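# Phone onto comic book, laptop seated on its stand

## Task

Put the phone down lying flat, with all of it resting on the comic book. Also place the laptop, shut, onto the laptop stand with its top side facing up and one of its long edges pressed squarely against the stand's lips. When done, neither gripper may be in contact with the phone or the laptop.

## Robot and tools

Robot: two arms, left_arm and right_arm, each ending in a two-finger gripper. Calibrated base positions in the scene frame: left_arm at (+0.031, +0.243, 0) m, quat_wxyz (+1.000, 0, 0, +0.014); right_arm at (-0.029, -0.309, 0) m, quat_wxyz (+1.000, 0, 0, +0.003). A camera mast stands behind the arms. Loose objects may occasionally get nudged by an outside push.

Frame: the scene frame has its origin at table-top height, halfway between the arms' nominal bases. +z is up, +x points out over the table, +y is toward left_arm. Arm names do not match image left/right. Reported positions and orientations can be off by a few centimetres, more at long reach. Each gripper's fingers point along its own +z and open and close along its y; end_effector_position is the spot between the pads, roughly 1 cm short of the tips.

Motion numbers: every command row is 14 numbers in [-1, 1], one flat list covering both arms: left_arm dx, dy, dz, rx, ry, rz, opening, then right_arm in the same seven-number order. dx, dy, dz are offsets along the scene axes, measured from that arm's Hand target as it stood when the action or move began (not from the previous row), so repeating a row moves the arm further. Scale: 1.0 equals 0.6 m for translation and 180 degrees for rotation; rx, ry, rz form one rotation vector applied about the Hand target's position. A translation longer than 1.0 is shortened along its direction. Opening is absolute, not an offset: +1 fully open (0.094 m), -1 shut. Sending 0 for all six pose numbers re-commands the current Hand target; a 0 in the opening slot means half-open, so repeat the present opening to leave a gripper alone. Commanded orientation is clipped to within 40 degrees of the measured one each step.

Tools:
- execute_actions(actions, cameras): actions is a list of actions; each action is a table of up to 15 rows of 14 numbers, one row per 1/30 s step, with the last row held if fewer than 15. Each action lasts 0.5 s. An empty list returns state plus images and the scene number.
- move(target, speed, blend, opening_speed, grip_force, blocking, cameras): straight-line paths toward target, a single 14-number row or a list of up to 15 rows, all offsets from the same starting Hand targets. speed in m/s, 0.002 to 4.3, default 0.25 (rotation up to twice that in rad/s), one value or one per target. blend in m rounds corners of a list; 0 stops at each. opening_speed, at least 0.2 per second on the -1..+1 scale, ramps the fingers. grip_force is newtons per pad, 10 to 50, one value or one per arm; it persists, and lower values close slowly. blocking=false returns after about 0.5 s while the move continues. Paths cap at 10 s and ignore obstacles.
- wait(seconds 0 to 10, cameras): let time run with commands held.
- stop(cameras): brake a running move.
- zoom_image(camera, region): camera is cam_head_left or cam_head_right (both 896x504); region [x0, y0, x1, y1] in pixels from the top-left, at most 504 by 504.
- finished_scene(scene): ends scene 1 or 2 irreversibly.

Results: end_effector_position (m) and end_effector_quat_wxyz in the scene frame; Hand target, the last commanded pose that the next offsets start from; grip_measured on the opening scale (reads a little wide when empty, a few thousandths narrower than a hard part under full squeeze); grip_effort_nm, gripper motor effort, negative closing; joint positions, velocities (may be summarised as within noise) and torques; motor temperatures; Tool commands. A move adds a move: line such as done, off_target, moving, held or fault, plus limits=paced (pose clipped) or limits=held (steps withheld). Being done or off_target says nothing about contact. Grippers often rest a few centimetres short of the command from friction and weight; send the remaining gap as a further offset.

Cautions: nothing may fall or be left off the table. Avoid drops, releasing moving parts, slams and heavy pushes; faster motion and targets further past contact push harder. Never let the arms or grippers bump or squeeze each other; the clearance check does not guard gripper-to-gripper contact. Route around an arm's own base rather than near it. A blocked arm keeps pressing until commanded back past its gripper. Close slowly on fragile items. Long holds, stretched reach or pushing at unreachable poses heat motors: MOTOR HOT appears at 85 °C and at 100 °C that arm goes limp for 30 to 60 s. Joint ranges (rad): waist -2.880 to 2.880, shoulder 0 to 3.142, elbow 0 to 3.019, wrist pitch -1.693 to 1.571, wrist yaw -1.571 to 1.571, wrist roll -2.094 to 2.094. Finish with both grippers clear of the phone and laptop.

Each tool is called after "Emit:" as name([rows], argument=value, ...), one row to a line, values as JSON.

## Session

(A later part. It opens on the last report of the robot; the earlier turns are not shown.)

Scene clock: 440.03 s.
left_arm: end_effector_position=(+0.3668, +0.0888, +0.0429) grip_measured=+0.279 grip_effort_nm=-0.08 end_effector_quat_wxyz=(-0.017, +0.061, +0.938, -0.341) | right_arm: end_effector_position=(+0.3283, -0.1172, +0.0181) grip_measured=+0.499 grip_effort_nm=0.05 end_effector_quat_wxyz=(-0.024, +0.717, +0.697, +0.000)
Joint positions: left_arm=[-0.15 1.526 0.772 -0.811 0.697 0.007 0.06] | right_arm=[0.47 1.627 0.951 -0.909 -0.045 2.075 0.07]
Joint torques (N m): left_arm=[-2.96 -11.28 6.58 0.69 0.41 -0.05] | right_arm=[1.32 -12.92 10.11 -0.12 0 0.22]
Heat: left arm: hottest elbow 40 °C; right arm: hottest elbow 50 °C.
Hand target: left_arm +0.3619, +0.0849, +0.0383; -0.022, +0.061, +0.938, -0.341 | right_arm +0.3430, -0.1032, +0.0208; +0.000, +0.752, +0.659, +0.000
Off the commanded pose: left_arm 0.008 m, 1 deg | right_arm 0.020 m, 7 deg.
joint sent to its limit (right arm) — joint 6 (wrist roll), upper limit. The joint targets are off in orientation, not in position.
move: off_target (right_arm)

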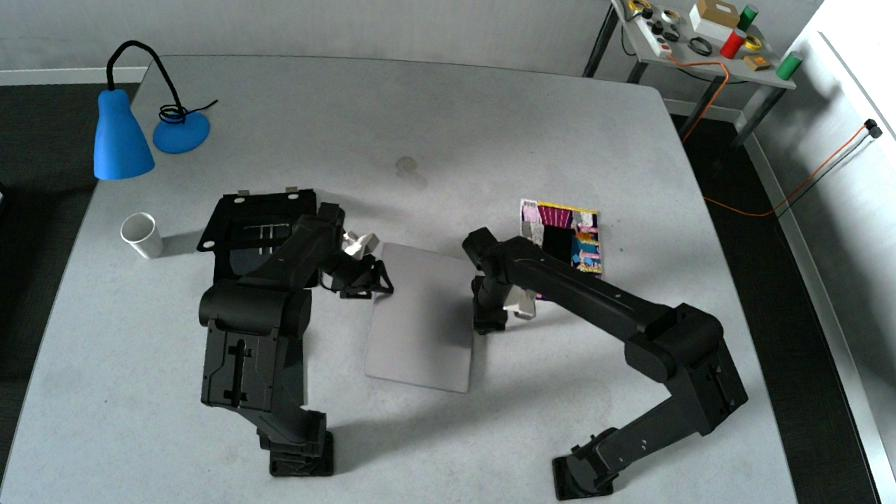

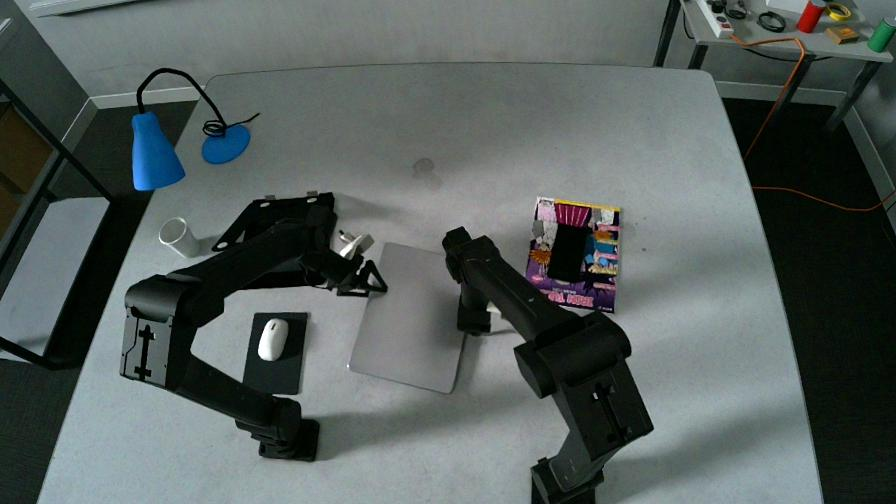

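Emit:
move(target=[-0.055, 0.008, 0.0, 0, 0, 0, 0.277, -0.058, 0.0, 0, 0, 0, 0, 0.5], speed=0.08, cameras=["all"])

Emit:
zoom_image(camera="cam_head_left", region=[310, 200, 560, 410])

Scene clock: 449.13 s.
left_arm: end_effector_position=(+0.3333, +0.0923, +0.0368) grip_measured=+0.279 grip_effort_nm=-0.08 end_effector_quat_wxyz=(-0.026, +0.057, +0.937, -0.342) | right_arm: end_effector_position=(+0.3145, -0.1087, +0.0198) grip_measured=+0.499 grip_effort_nm=0.05 end_effector_quat_wxyz=(-0.029, +0.708, +0.706, +0.001)
Joint positions: left_arm=[-0.15 1.47 0.684 -0.796 0.701 0.005 0.06] | right_arm=[0.5 1.606 0.93 -0.909 -0.057 2.078 0.07]
Joint torques (N m): left_arm=[-2.37 -11.34 6.06 0.54 0.31 0.02] | right_arm=[1.73 -16.26 5.7 0.36 -0.14 0.2]
Heat: left arm: hottest elbow 39 °C; right arm: hottest elbow 50 °C.
Hand target: left_arm +0.3290, +0.0897, +0.0384; -0.022, +0.061, +0.938, -0.341 | right_arm +0.3082, -0.1032, +0.0209; +0.000, +0.752, +0.659, +0.000
Off the commanded pose: left_arm 0.005 m, 1 deg | right_arm 0.008 m, 8 deg.
joint sent to its limit (right arm) — joint 6 (wrist roll), upper limit. The joint targets are off in orientation, not in position.
move: off_target (right_arm)

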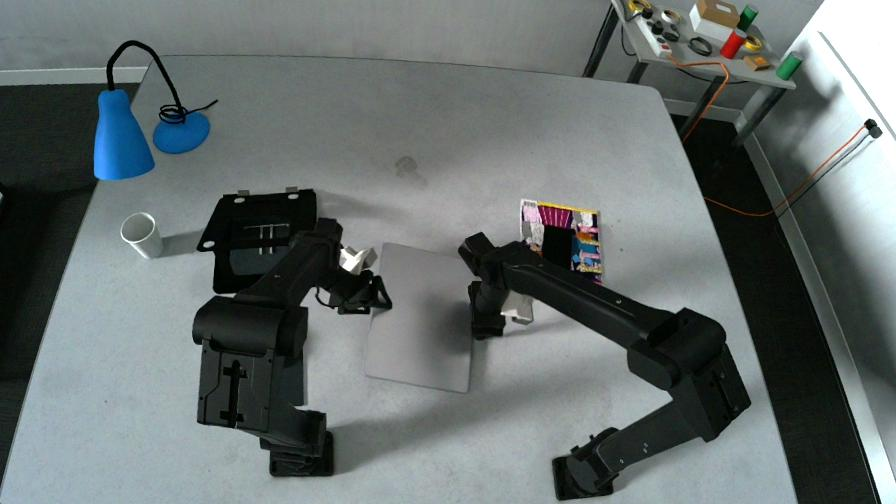

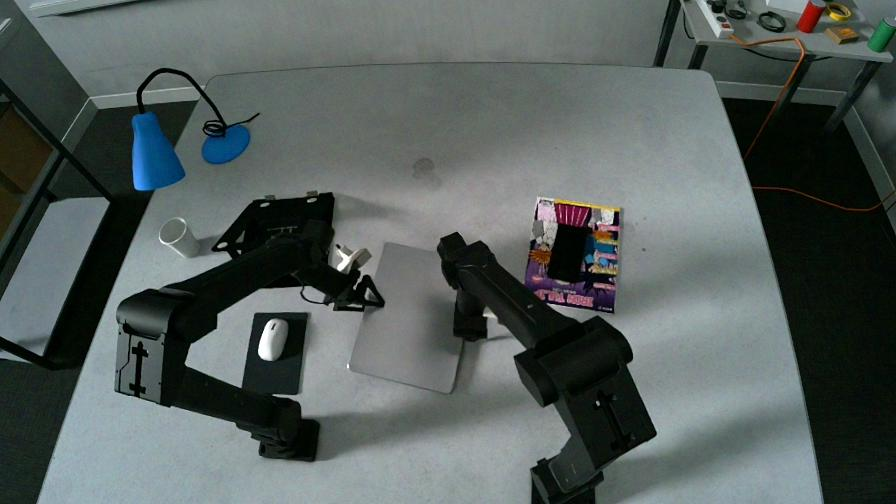

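Scaled by 2.016.

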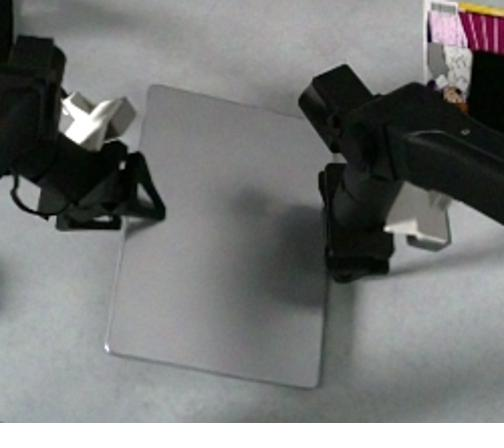

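Emit:
move(target=[0.0, -0.058, 0.0, 0, 0, 0, 0.277, 0.0, 0.0, 0, 0, 0, 0, 0.5], speed=0.05, cameras=["all"])

Emit:
zoom_image(camera="cam_head_left", region=[310, 200, 560, 410])

Emit:
zoom_image(camera="cam_head_right", region=[310, 200, 560, 410])

Scene clock: 454.50 s.
left_arm: end_effector_position=(+0.3306, +0.0587, +0.0352) grip_measured=+0.279 grip_effort_nm=-0.08 end_effector_quat_wxyz=(-0.029, +0.056, +0.938, -0.341) | right_arm: end_effector_position=(+0.3145, -0.1087, +0.0198) grip_measured=+0.499 grip_effort_nm=0.05 end_effector_quat_wxyz=(-0.029, +0.708, +0.706, +0.001)
Joint positions: left_arm=[-0.255 1.47 0.677 -0.71 0.696 -0.132 0.06] | right_arm=[0.5 1.606 0.93 -0.909 -0.057 2.078 0.07]
Joint torques (N m): left_arm=[-2.08 -11.93 6.52 0.73 0.27 -0.04] | right_arm=[1.61 -15.97 5.68 0.34 -0.13 0.2]
Heat: left arm: hottest elbow 39 °C; right arm: hottest elbow 49 °C.
Hand target: left_arm +0.3288, +0.0548, +0.0384; -0.022, +0.061, +0.938, -0.341 | right_arm +0.3082, -0.1032, +0.0209; +0.000, +0.752, +0.659, +0.000
Off the commanded pose: left_arm 0.005 m, 1 deg | right_arm 0.008 m, 8 deg.
joint sent to its limit (right arm) — joint 6 (wrist roll), upper limit. The joint targets are off in orientation, not in position.
move: off_target (right_arm)

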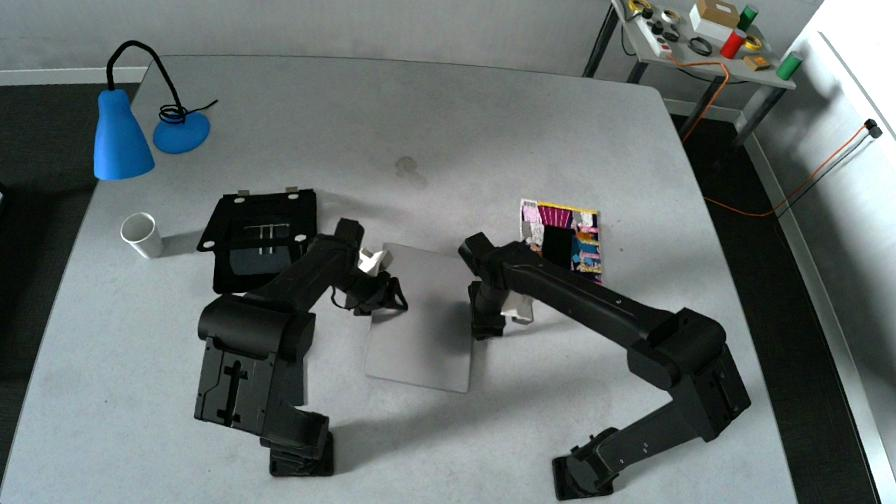

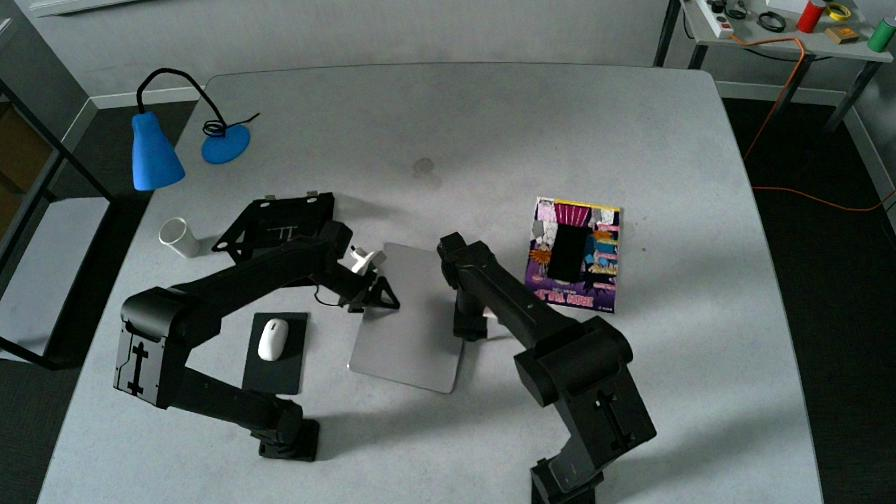

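Scaled by 2.016.

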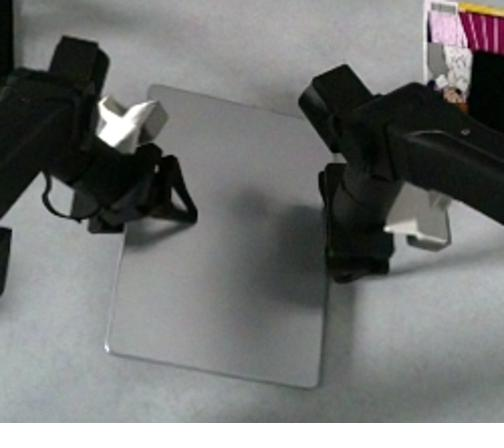

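Scaled by 2.016.

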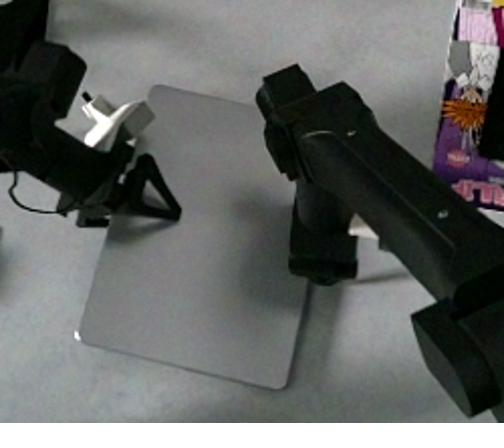

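Emit:
move(target=[-0.003, -0.024, 0.117, 0, 0, 0, 0.277, 0.0, 0.0, 0, 0, 0, 0, 0.5], speed=0.08, cameras=["all"])

Emit:
zoom_image(camera="cam_head_left", region=[310, 200, 560, 410])

Emit:
zoom_image(camera="cam_head_right", region=[310, 200, 560, 410])

Scene clock: 496.20 s.
left_arm: end_effector_position=(+0.2995, +0.0574, +0.0693) grip_measured=+0.279 grip_effort_nm=-0.08 end_effector_quat_wxyz=(-0.062, +0.042, +0.942, -0.326) | right_arm: end_effector_position=(+0.3144, -0.1085, +0.0199) grip_measured=+0.499 grip_effort_nm=0.05 end_effector_quat_wxyz=(-0.030, +0.708, +0.706, +0.001)
Joint positions: left_arm=[-0.291 1.343 0.677 -0.882 0.676 -0.181 0.06] | right_arm=[0.5 1.606 0.93 -0.909 -0.058 2.078 0.07]
Joint torques (N m): left_arm=[-3.08 -12.98 14.99 0.06 0.95 -0.09] | right_arm=[1.55 -15.97 5.71 0.35 -0.1 0.19]
Heat: left arm: hottest elbow 39 °C; right arm: hottest elbow 46 °C.
Hand target: left_arm +0.3270, +0.0405, +0.1085; -0.022, +0.061, +0.938, -0.341 | right_arm +0.3082, -0.1032, +0.0209; +0.000, +0.752, +0.659, +0.000
Off the commanded pose: left_arm 0.051 m, 5 deg | right_arm 0.008 m, 8 deg.
joint sent to its limit (right arm) — joint 6 (wrist roll), upper limit. The joint targets are off in orientation, not in position.
move: off_target (left_arm, right_arm)

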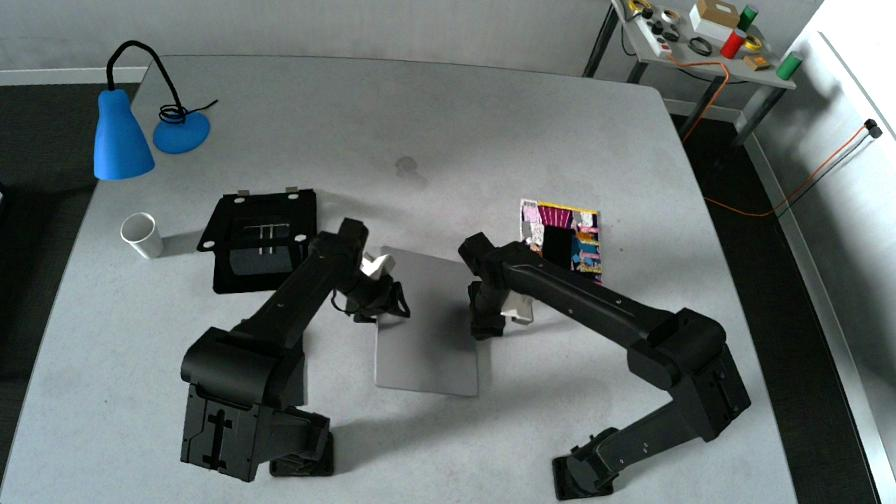

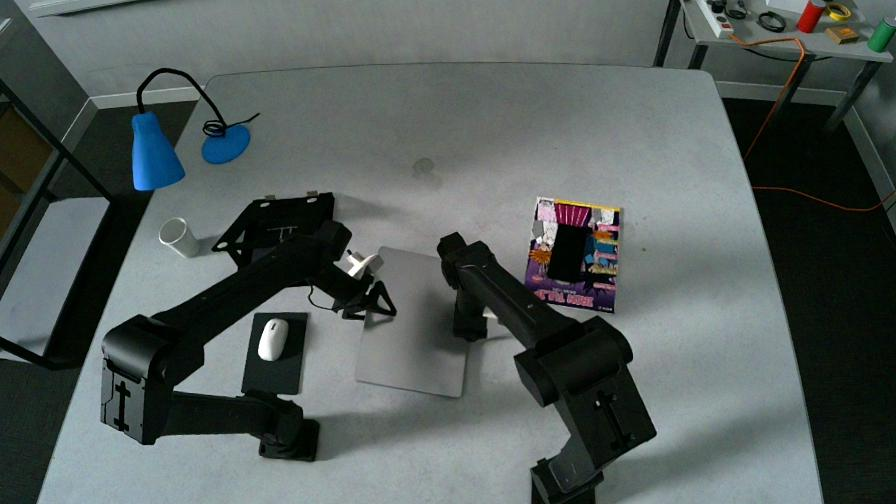

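Scaled by 2.016.

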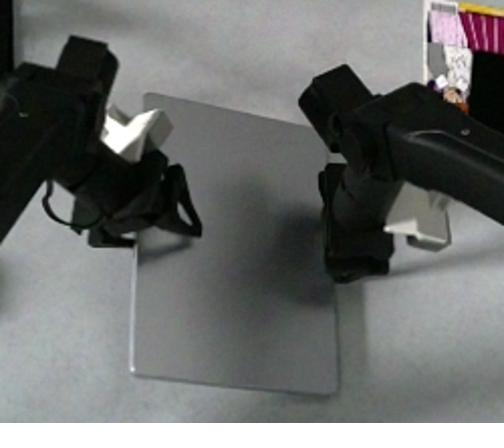

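Scaled by 2.016.

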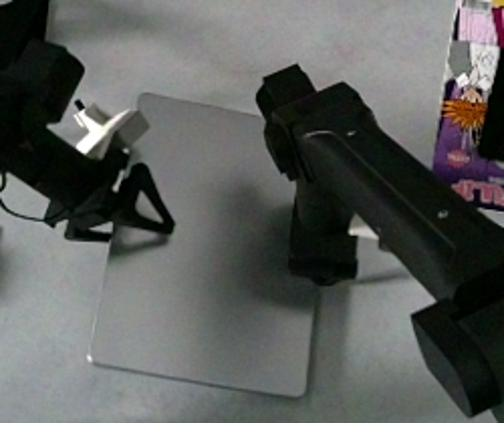

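Emit:
move(target=[0.002, -0.05, 0.07, 0, 0, 0.07, 0.277, 0.0, 0.0, 0, 0, 0, 0, 0.5], speed=0.08, cameras=["all"])

Emit:
zoom_image(camera="cam_head_left", region=[310, 200, 560, 410])

Emit:
zoom_image(camera="cam_head_right", region=[310, 200, 560, 410])

Scene clock: 508.77 s.
left_arm: end_effector_position=(+0.3042, +0.0391, +0.1097) grip_measured=+0.279 grip_effort_nm=-0.08 end_effector_quat_wxyz=(-0.026, -0.070, +0.949, -0.308) | right_arm: end_effector_position=(+0.3135, -0.1110, +0.0187) grip_measured=+0.499 grip_effort_nm=0.05 end_effector_quat_wxyz=(-0.026, +0.709, +0.705, -0.002)
Joint positions: left_arm=[-0.381 1.181 0.677 -0.829 0.587 -0.571 0.06] | right_arm=[0.5 1.606 0.926 -0.909 -0.048 2.082 0.07]
Joint torques (N m): left_arm=[-4.78 -10.7 15.97 1.98 1.2 -0.2] | right_arm=[1.61 -15.97 5.91 0.39 -0.44 0.16]
Heat: left arm: hottest elbow 41 °C; right arm: hottest elbow 45 °C.
Hand target: left_arm +0.3282, +0.0104, +0.1506; +0.015, -0.042, +0.939, -0.342 | right_arm +0.3082, -0.1032, +0.0208; +0.000, +0.752, +0.659, +0.000
Off the commanded pose: left_arm 0.055 m, 7 deg | right_arm 0.010 m, 8 deg.
joint sent to its limit (right arm) — joint 6 (wrist roll), upper limit. The joint targets are off in orientation, not in position.
move: off_target (left_arm, right_arm)

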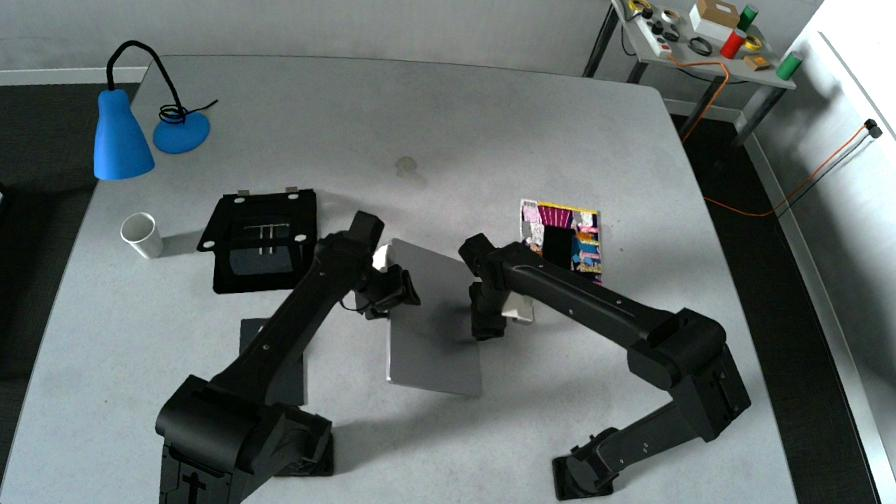

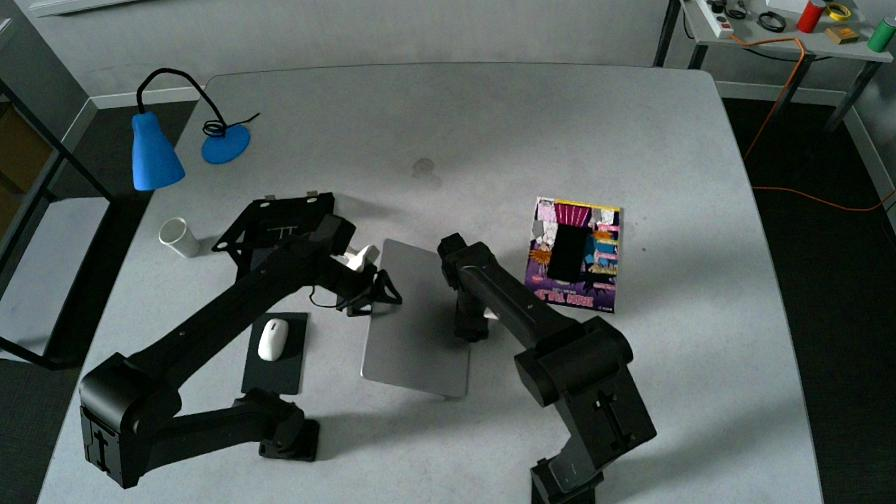

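Scaled by 2.016.

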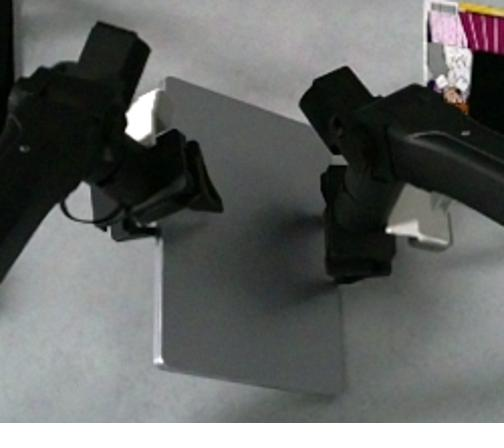

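Scaled by 2.016.

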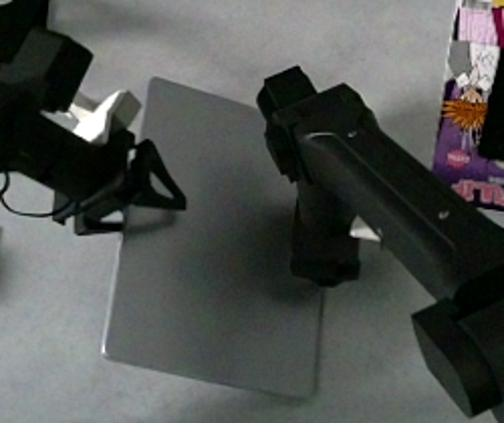

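Emit:
move(target=[0.0, -0.0525, 0.07, 0, -0.028, -0.039, 0.277, 0.0, 0.0, 0, 0, 0, 0, 0.5], speed=0.08, cameras=["all"])

Emit:
zoom_image(camera="cam_head_left", region=[310, 200, 560, 410])

Emit:
zoom_image(camera="cam_head_right", region=[310, 200, 560, 410])

Scene clock: 526.17 s.
left_arm: end_effector_position=(+0.2989, +0.0107, +0.1423) grip_measured=+0.279 grip_effort_nm=-0.08 end_effector_quat_wxyz=(-0.012, -0.008, +0.950, -0.311) | right_arm: end_effector_position=(+0.3125, -0.1133, +0.0177) grip_measured=+0.499 grip_effort_nm=0.05 end_effector_quat_wxyz=(-0.022, +0.709, +0.705, -0.005)
Joint positions: left_arm=[-0.472 1.149 0.745 -0.881 0.573 -0.545 0.06] | right_arm=[0.5 1.605 0.922 -0.909 -0.039 2.082 0.07]
Joint torques (N m): left_arm=[-3.9 -9.35 19.56 1.61 0.93 0.05] | right_arm=[1.55 -15.79 6.16 0.38 -0.73 0.16]
Heat: left arm: hottest elbow 44 °C; right arm: hottest elbow 44 °C.
Hand target: left_arm +0.3282, -0.0210, +0.1925; +0.035, +0.031, +0.938, -0.344 | right_arm +0.3081, -0.1033, +0.0207; +0.000, +0.752, +0.659, +0.000
Off the commanded pose: left_arm 0.066 m, 8 deg | right_arm 0.011 m, 8 deg.
joint sent to its limit (right arm) — joint 6 (wrist roll), upper limit. The joint targets are off in orientation, not in position.
move: off_target (left_arm, right_arm)

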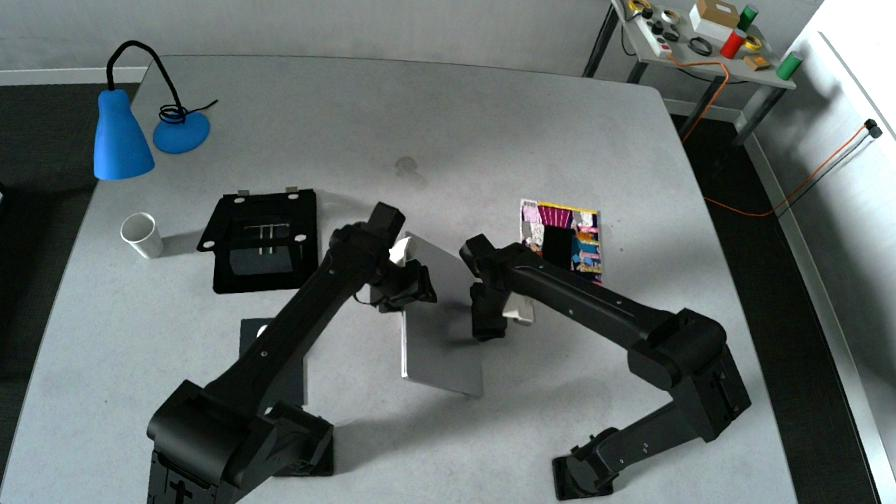

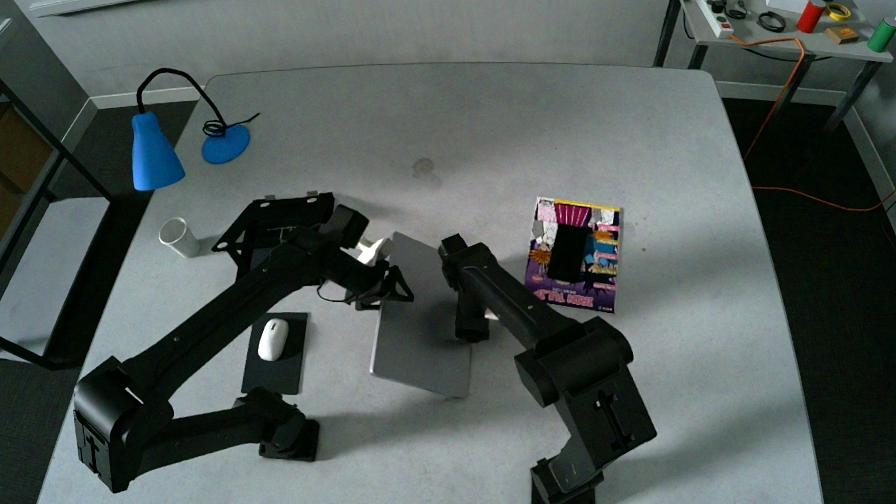

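Scaled by 2.016.

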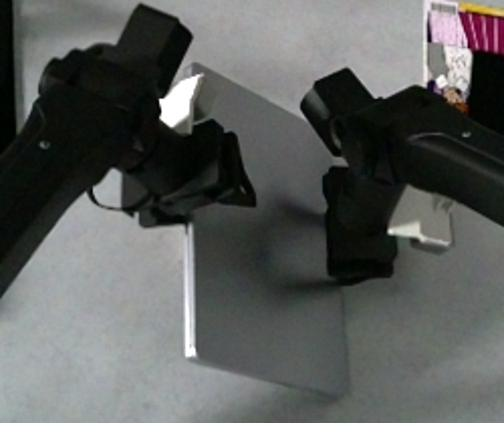

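Scaled by 2.016.

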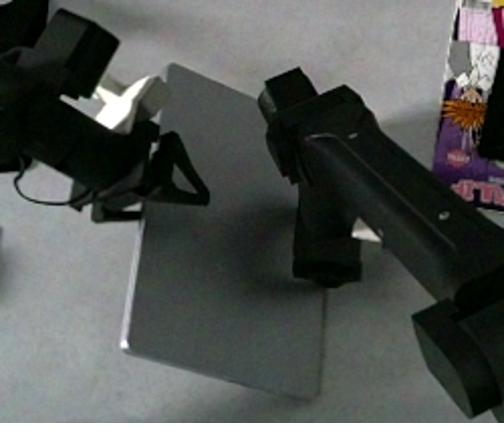

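Emit:
move(target=[0.0, -0.058, 0.037, 0, 0, 0, 0.277, 0.0, 0.0, 0, 0, 0, 0, 0.5], speed=0.08, cameras=["all"])

Emit:
zoom_image(camera="cam_head_left", region=[310, 200, 560, 410])

Emit:
zoom_image(camera="cam_head_right", region=[310, 200, 560, 410])

Scene clock: 537.30 s.
left_arm: end_effector_position=(+0.2986, -0.0174, +0.1646) grip_measured=+0.279 grip_effort_nm=-0.08 end_effector_quat_wxyz=(-0.004, +0.007, +0.952, -0.307) | right_arm: end_effector_position=(+0.3120, -0.1141, +0.0172) grip_measured=+0.499 grip_effort_nm=0.05 end_effector_quat_wxyz=(-0.021, +0.709, +0.705, -0.006)
Joint positions: left_arm=[-0.558 1.149 0.807 -0.891 0.536 -0.608 0.06] | right_arm=[0.5 1.605 0.92 -0.909 -0.037 2.082 0.07]
Joint torques (N m): left_arm=[-1.44 -7.94 10.56 1.09 0.87 0.09] | right_arm=[1.61 -15.74 6.28 0.4 -0.81 0.16]
Heat: left arm: hottest elbow 46 °C; right arm: hottest elbow 44 °C.
Hand target: left_arm +0.2987, -0.0205, +0.1680; -0.004, +0.011, +0.949, -0.315 (not the last commanded pose) | right_arm +0.3082, -0.1032, +0.0208; +0.000, +0.752, +0.659, +0.000
Off the commanded pose: left_arm 0.070 m, 7 deg | right_arm 0.012 m, 8 deg.
joint sent to its limit (right arm) — joint 6 (wrist roll), upper limit. The joint targets are off in orientation, not in position.
move: held (left_arm; a check stopped the path), off_target (right_arm); limits=held
pose unreachable (left arm): on one or more control steps of this call, first in action 0 (counted from 0), this arm could not follow its commanded pose, so it was not sent that pose on those steps. It may still have moved: this result reports where it is.
cause: moving toward the commanded pose would bring a part of the arm too close to another arm (this arm's fingers and the right arm's wrist (the part past joint 4), at the place that arm is still heading or pushing toward).

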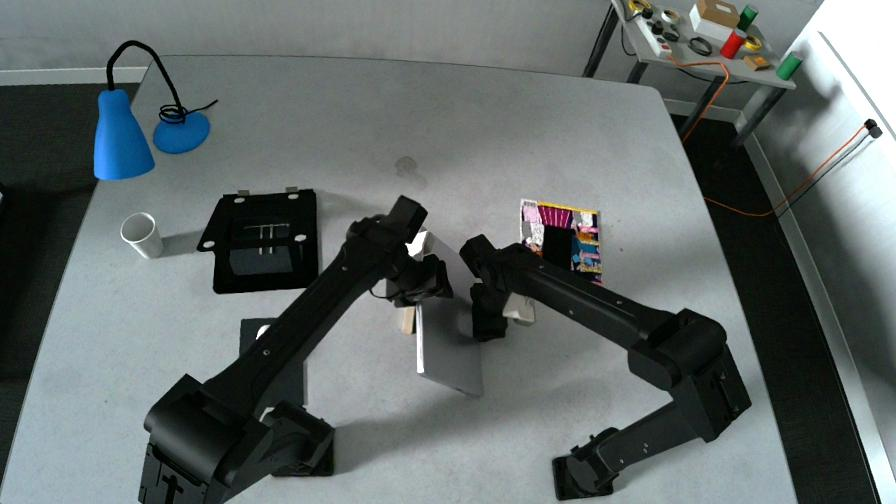

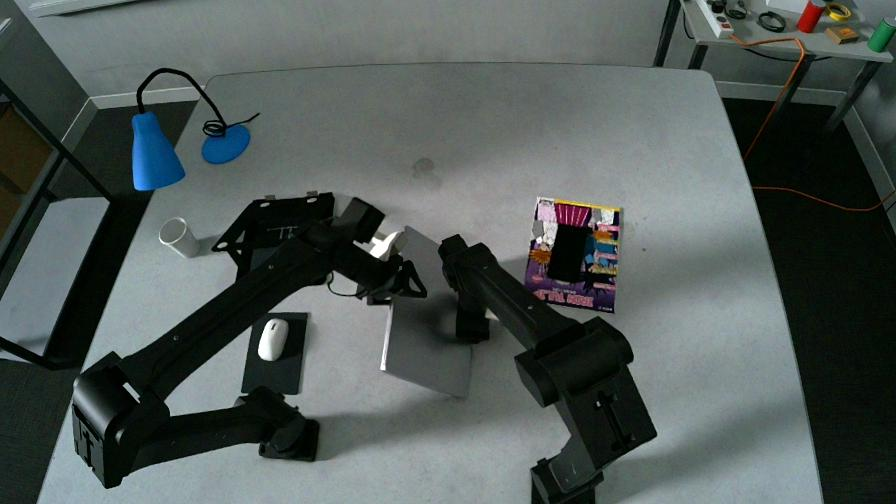

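Scaled by 2.016.

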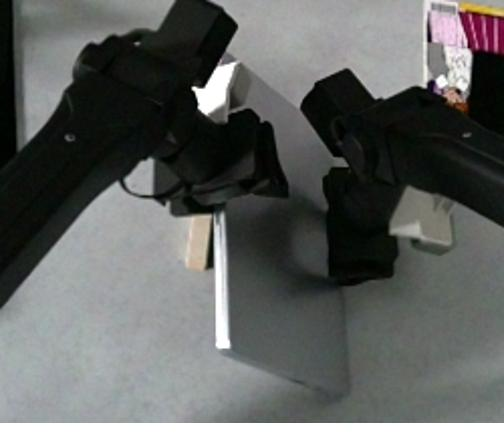

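Scaled by 2.016.

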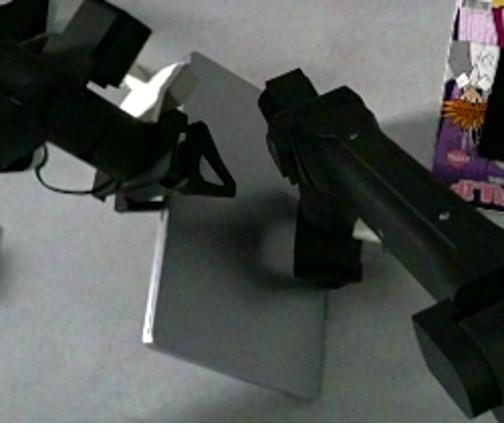

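Emit:
move(target=[0.0, 0.0, 0.0, 0, 0, 0, 0.277, 0.0, -0.005, 0.013, 0.1667, 0, 0, 0.5], speed=0.15, cameras=["all"])

Emit:
zoom_image(camera="cam_head_left", region=[310, 200, 560, 410])

Emit:
zoom_image(camera="cam_head_right", region=[310, 200, 560, 410])

Scene clock: 565.57 s.
left_arm: end_effector_position=(+0.2987, -0.0173, +0.1646) grip_measured=+0.279 grip_effort_nm=-0.08 end_effector_quat_wxyz=(-0.004, +0.007, +0.952, -0.307) | right_arm: end_effector_position=(+0.3070, -0.1128, +0.0251) grip_measured=+0.499 grip_effort_nm=0.05 end_effector_quat_wxyz=(-0.189, +0.727, +0.641, +0.156)
Joint positions: left_arm=[-0.558 1.149 0.807 -0.891 0.535 -0.607 0.06] | right_arm=[0.321 1.511 0.758 -0.662 -0.472 2.059 0.07]
Joint torques (N m): left_arm=[-1.32 -8 10.65 1.09 0.78 0.04] | right_arm=[0.97 -13.63 6 1.21 -0.92 0.37]
Motor temperatures (°C): left_arm=[22 26 45 24 29 23 26] | right_arm=[26 37 43 25 25 23 25]
Heat: left arm: hottest elbow 45 °C; right arm: hottest elbow 43 °C.
Hand target: left_arm +0.2987, -0.0204, +0.1680; -0.004, +0.011, +0.949, -0.315 | right_arm +0.3082, -0.1062, +0.0287; -0.195, +0.727, +0.636, +0.171
Off the commanded pose: left_arm 0.005 m, 1 deg | right_arm 0.008 m, 2 deg.
move: done

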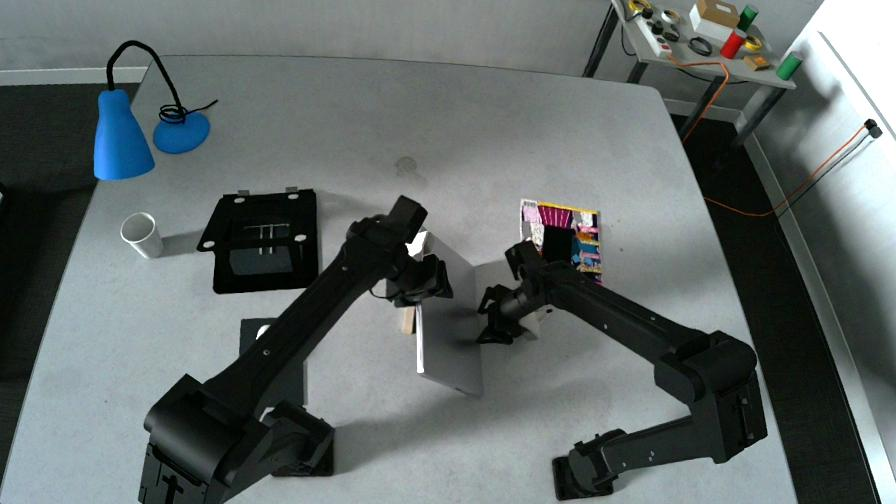

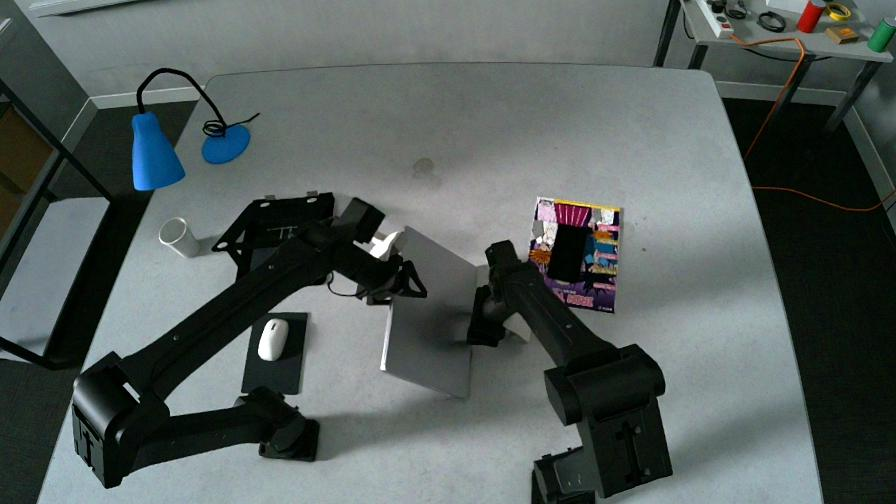

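Scaled by 2.016.

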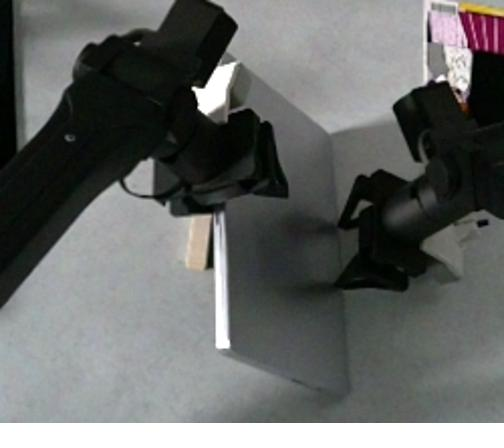

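Scaled by 2.016.

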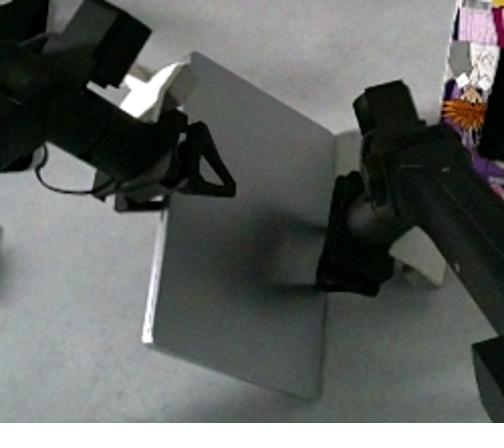

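Emit:
move([
  [0.0, -0.04, -0.058, 0, 0, 0, 0.277, 0.0, 0.0, 0.0, 0, 0, 0, 0.5],
], speed=0.06, cameras=["all"])

Emit:
zoom_image(camera="cam_head_left", region=[310, 200, 560, 410])

Emit:
zoom_image(camera="cam_head_right", region=[310, 200, 560, 410])

Scene clock: 577.33 s.
left_arm: end_effector_position=(+0.3010, -0.0276, +0.1307) grip_measured=+0.279 grip_effort_nm=-0.08 end_effector_quat_wxyz=(-0.006, +0.001, +0.953, -0.302) | right_arm: end_effector_position=(+0.3074, -0.1114, +0.0259) grip_measured=+0.499 grip_effort_nm=0.05 end_effector_quat_wxyz=(-0.192, +0.727, +0.640, +0.159)
Joint positions: left_arm=[-0.586 1.211 0.761 -0.774 0.518 -0.648 0.06] | right_arm=[0.321 1.511 0.758 -0.658 -0.48 2.062 0.07]
Joint torques (N m): left_arm=[-4.25 -8.35 10.37 2.32 0.68 -0.19] | right_arm=[1.03 -13.63 6.01 1.2 -0.63 0.35]
Heat: left arm: hottest elbow 44 °C; right arm: hottest elbow 43 °C.
Hand target: left_arm +0.2987, -0.0445, +0.1334; -0.004, +0.011, +0.949, -0.315 | right_arm +0.3082, -0.1062, +0.0287; -0.194, +0.727, +0.636, +0.171
Off the commanded pose: left_arm 0.017 m, 2 deg | right_arm 0.006 m, 1 deg.
joint sent to its limit (right arm) — joint 6 (wrist roll), upper limit. The joint targets still meet the commanded pose.
move: off_target (left_arm)

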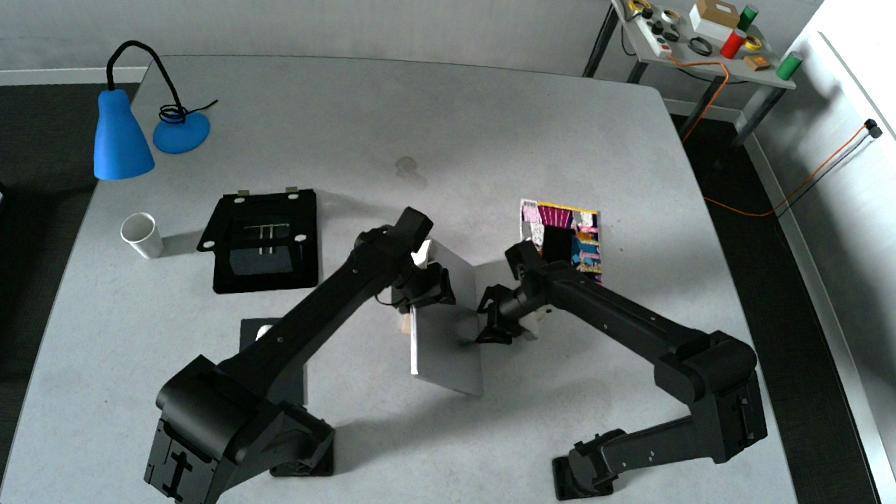

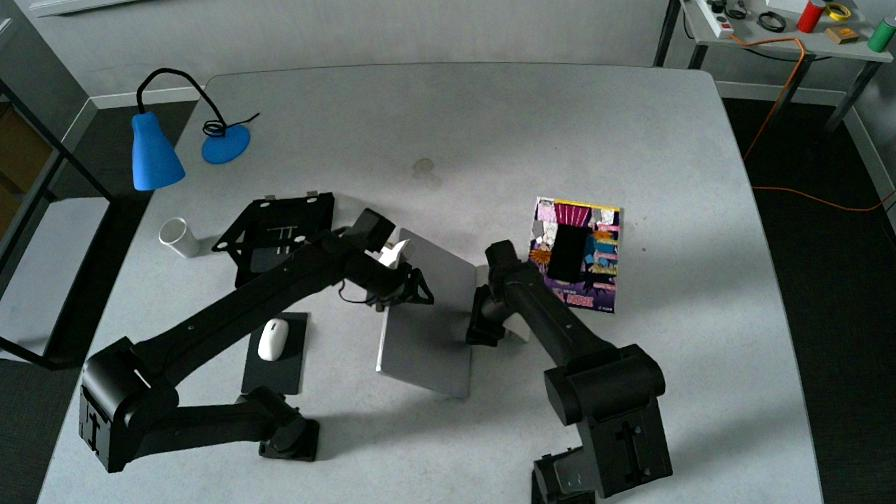

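Scaled by 2.016.

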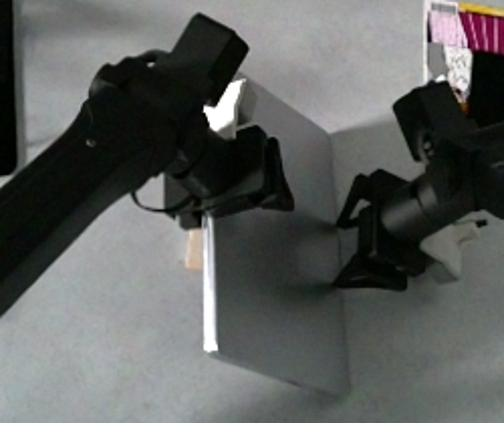

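Scaled by 2.016.

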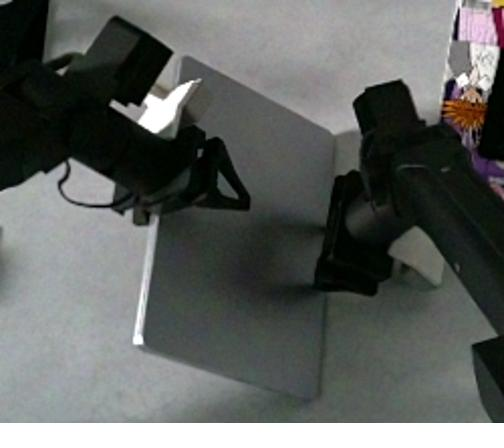

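Emit:
move(target=[0.0, 0.0, 0.0, 0, 0, 0, -0.8, 0.0, 0.0, 0.0, 0, 0, 0, 0.5], speed=0.06, opening_speed=0.4, cameras=["all"])

Emit:
zoom_image(camera="cam_head_left", region=[310, 200, 560, 410])

Emit:
zoom_image(camera="cam_head_right", region=[310, 200, 560, 410])

Scene clock: 586.73 s.
left_arm: end_effector_position=(+0.2996, -0.0313, +0.1329) grip_measured=-0.477 grip_effort_nm=-1.00 end_effector_quat_wxyz=(+0.027, +0.092, +0.949, -0.301) | right_arm: end_effector_position=(+0.3112, -0.1182, +0.0261) grip_measured=+0.499 grip_effort_nm=0.05 end_effector_quat_wxyz=(-0.183, +0.732, +0.636, +0.160)
Joint positions: left_arm=[-0.599 1.205 0.761 -0.766 0.51 -0.471 0.025] | right_arm=[0.307 1.506 0.757 -0.658 -0.464 2.062 0.07]
Joint torques (N m): left_arm=[-3.43 -7.06 11.03 1.48 1.22 -1.76] | right_arm=[2.02 -13.22 6.09 1.13 -1.16 0.34]
Heat: left arm: hottest elbow 43 °C; right arm: hottest elbow 43 °C.
Hand target: left_arm +0.2988, -0.0445, +0.1333; -0.004, +0.011, +0.949, -0.315 | right_arm +0.3081, -0.1062, +0.0286; -0.195, +0.727, +0.636, +0.171
Off the commanded pose: left_arm 0.013 m, 10 deg | right_arm 0.013 m, 2 deg.
move: off_target (left_arm, right_arm)

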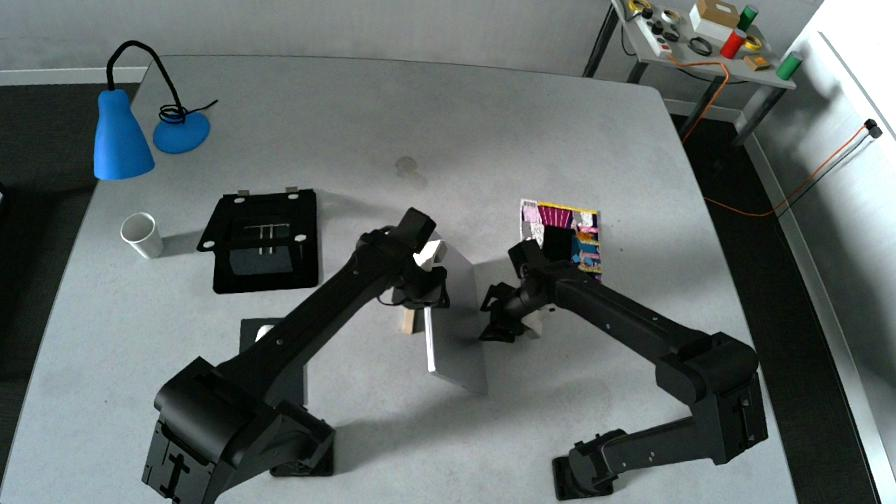

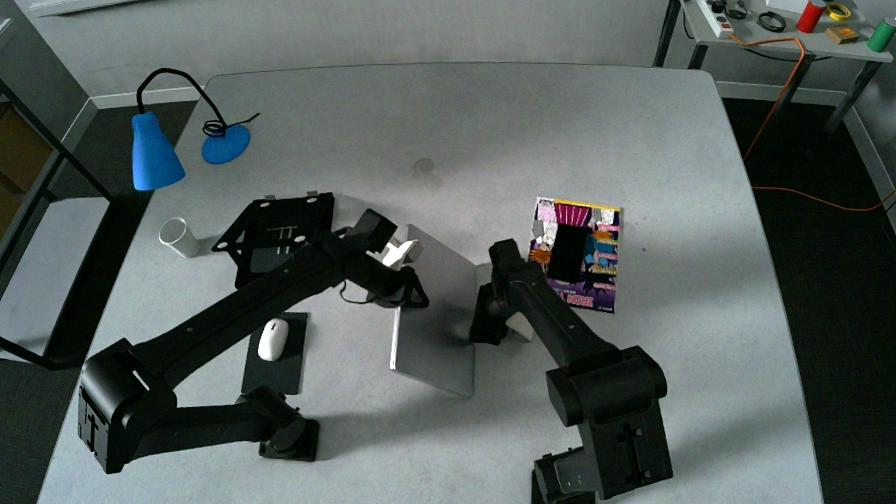

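Scaled by 2.016.

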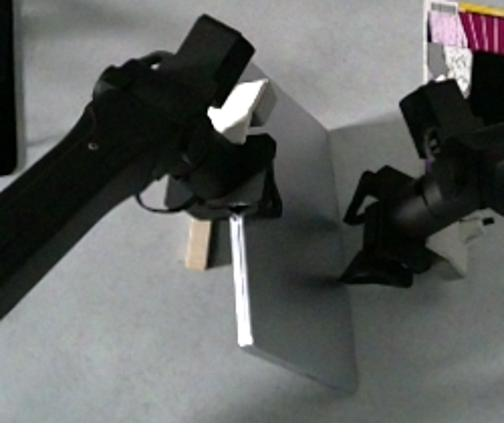

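Scaled by 2.016.

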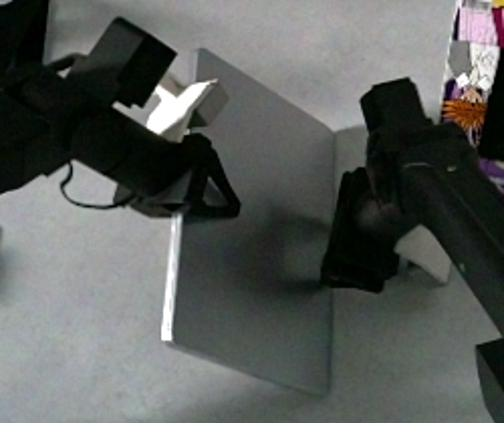

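Emit:
zoom_image(camera="cam_head_left", region=[380, 220, 500, 340])

Emit:
zoom_image(camera="cam_head_right", region=[360, 220, 480, 340])

Scaled by 4.200.

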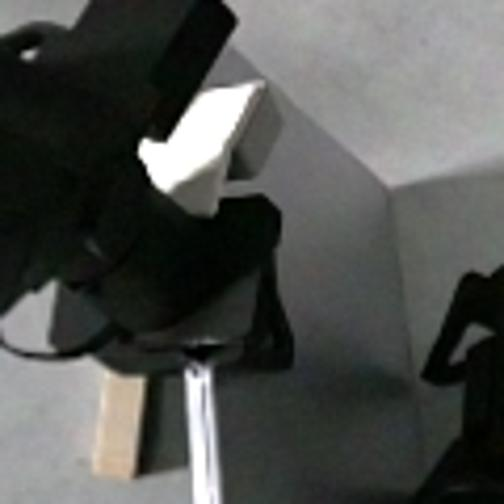

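Scaled by 4.200.

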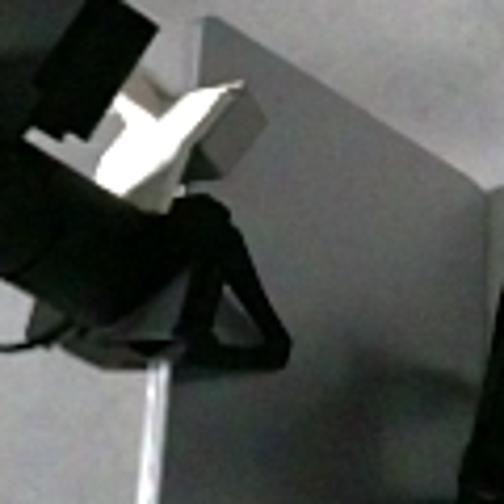

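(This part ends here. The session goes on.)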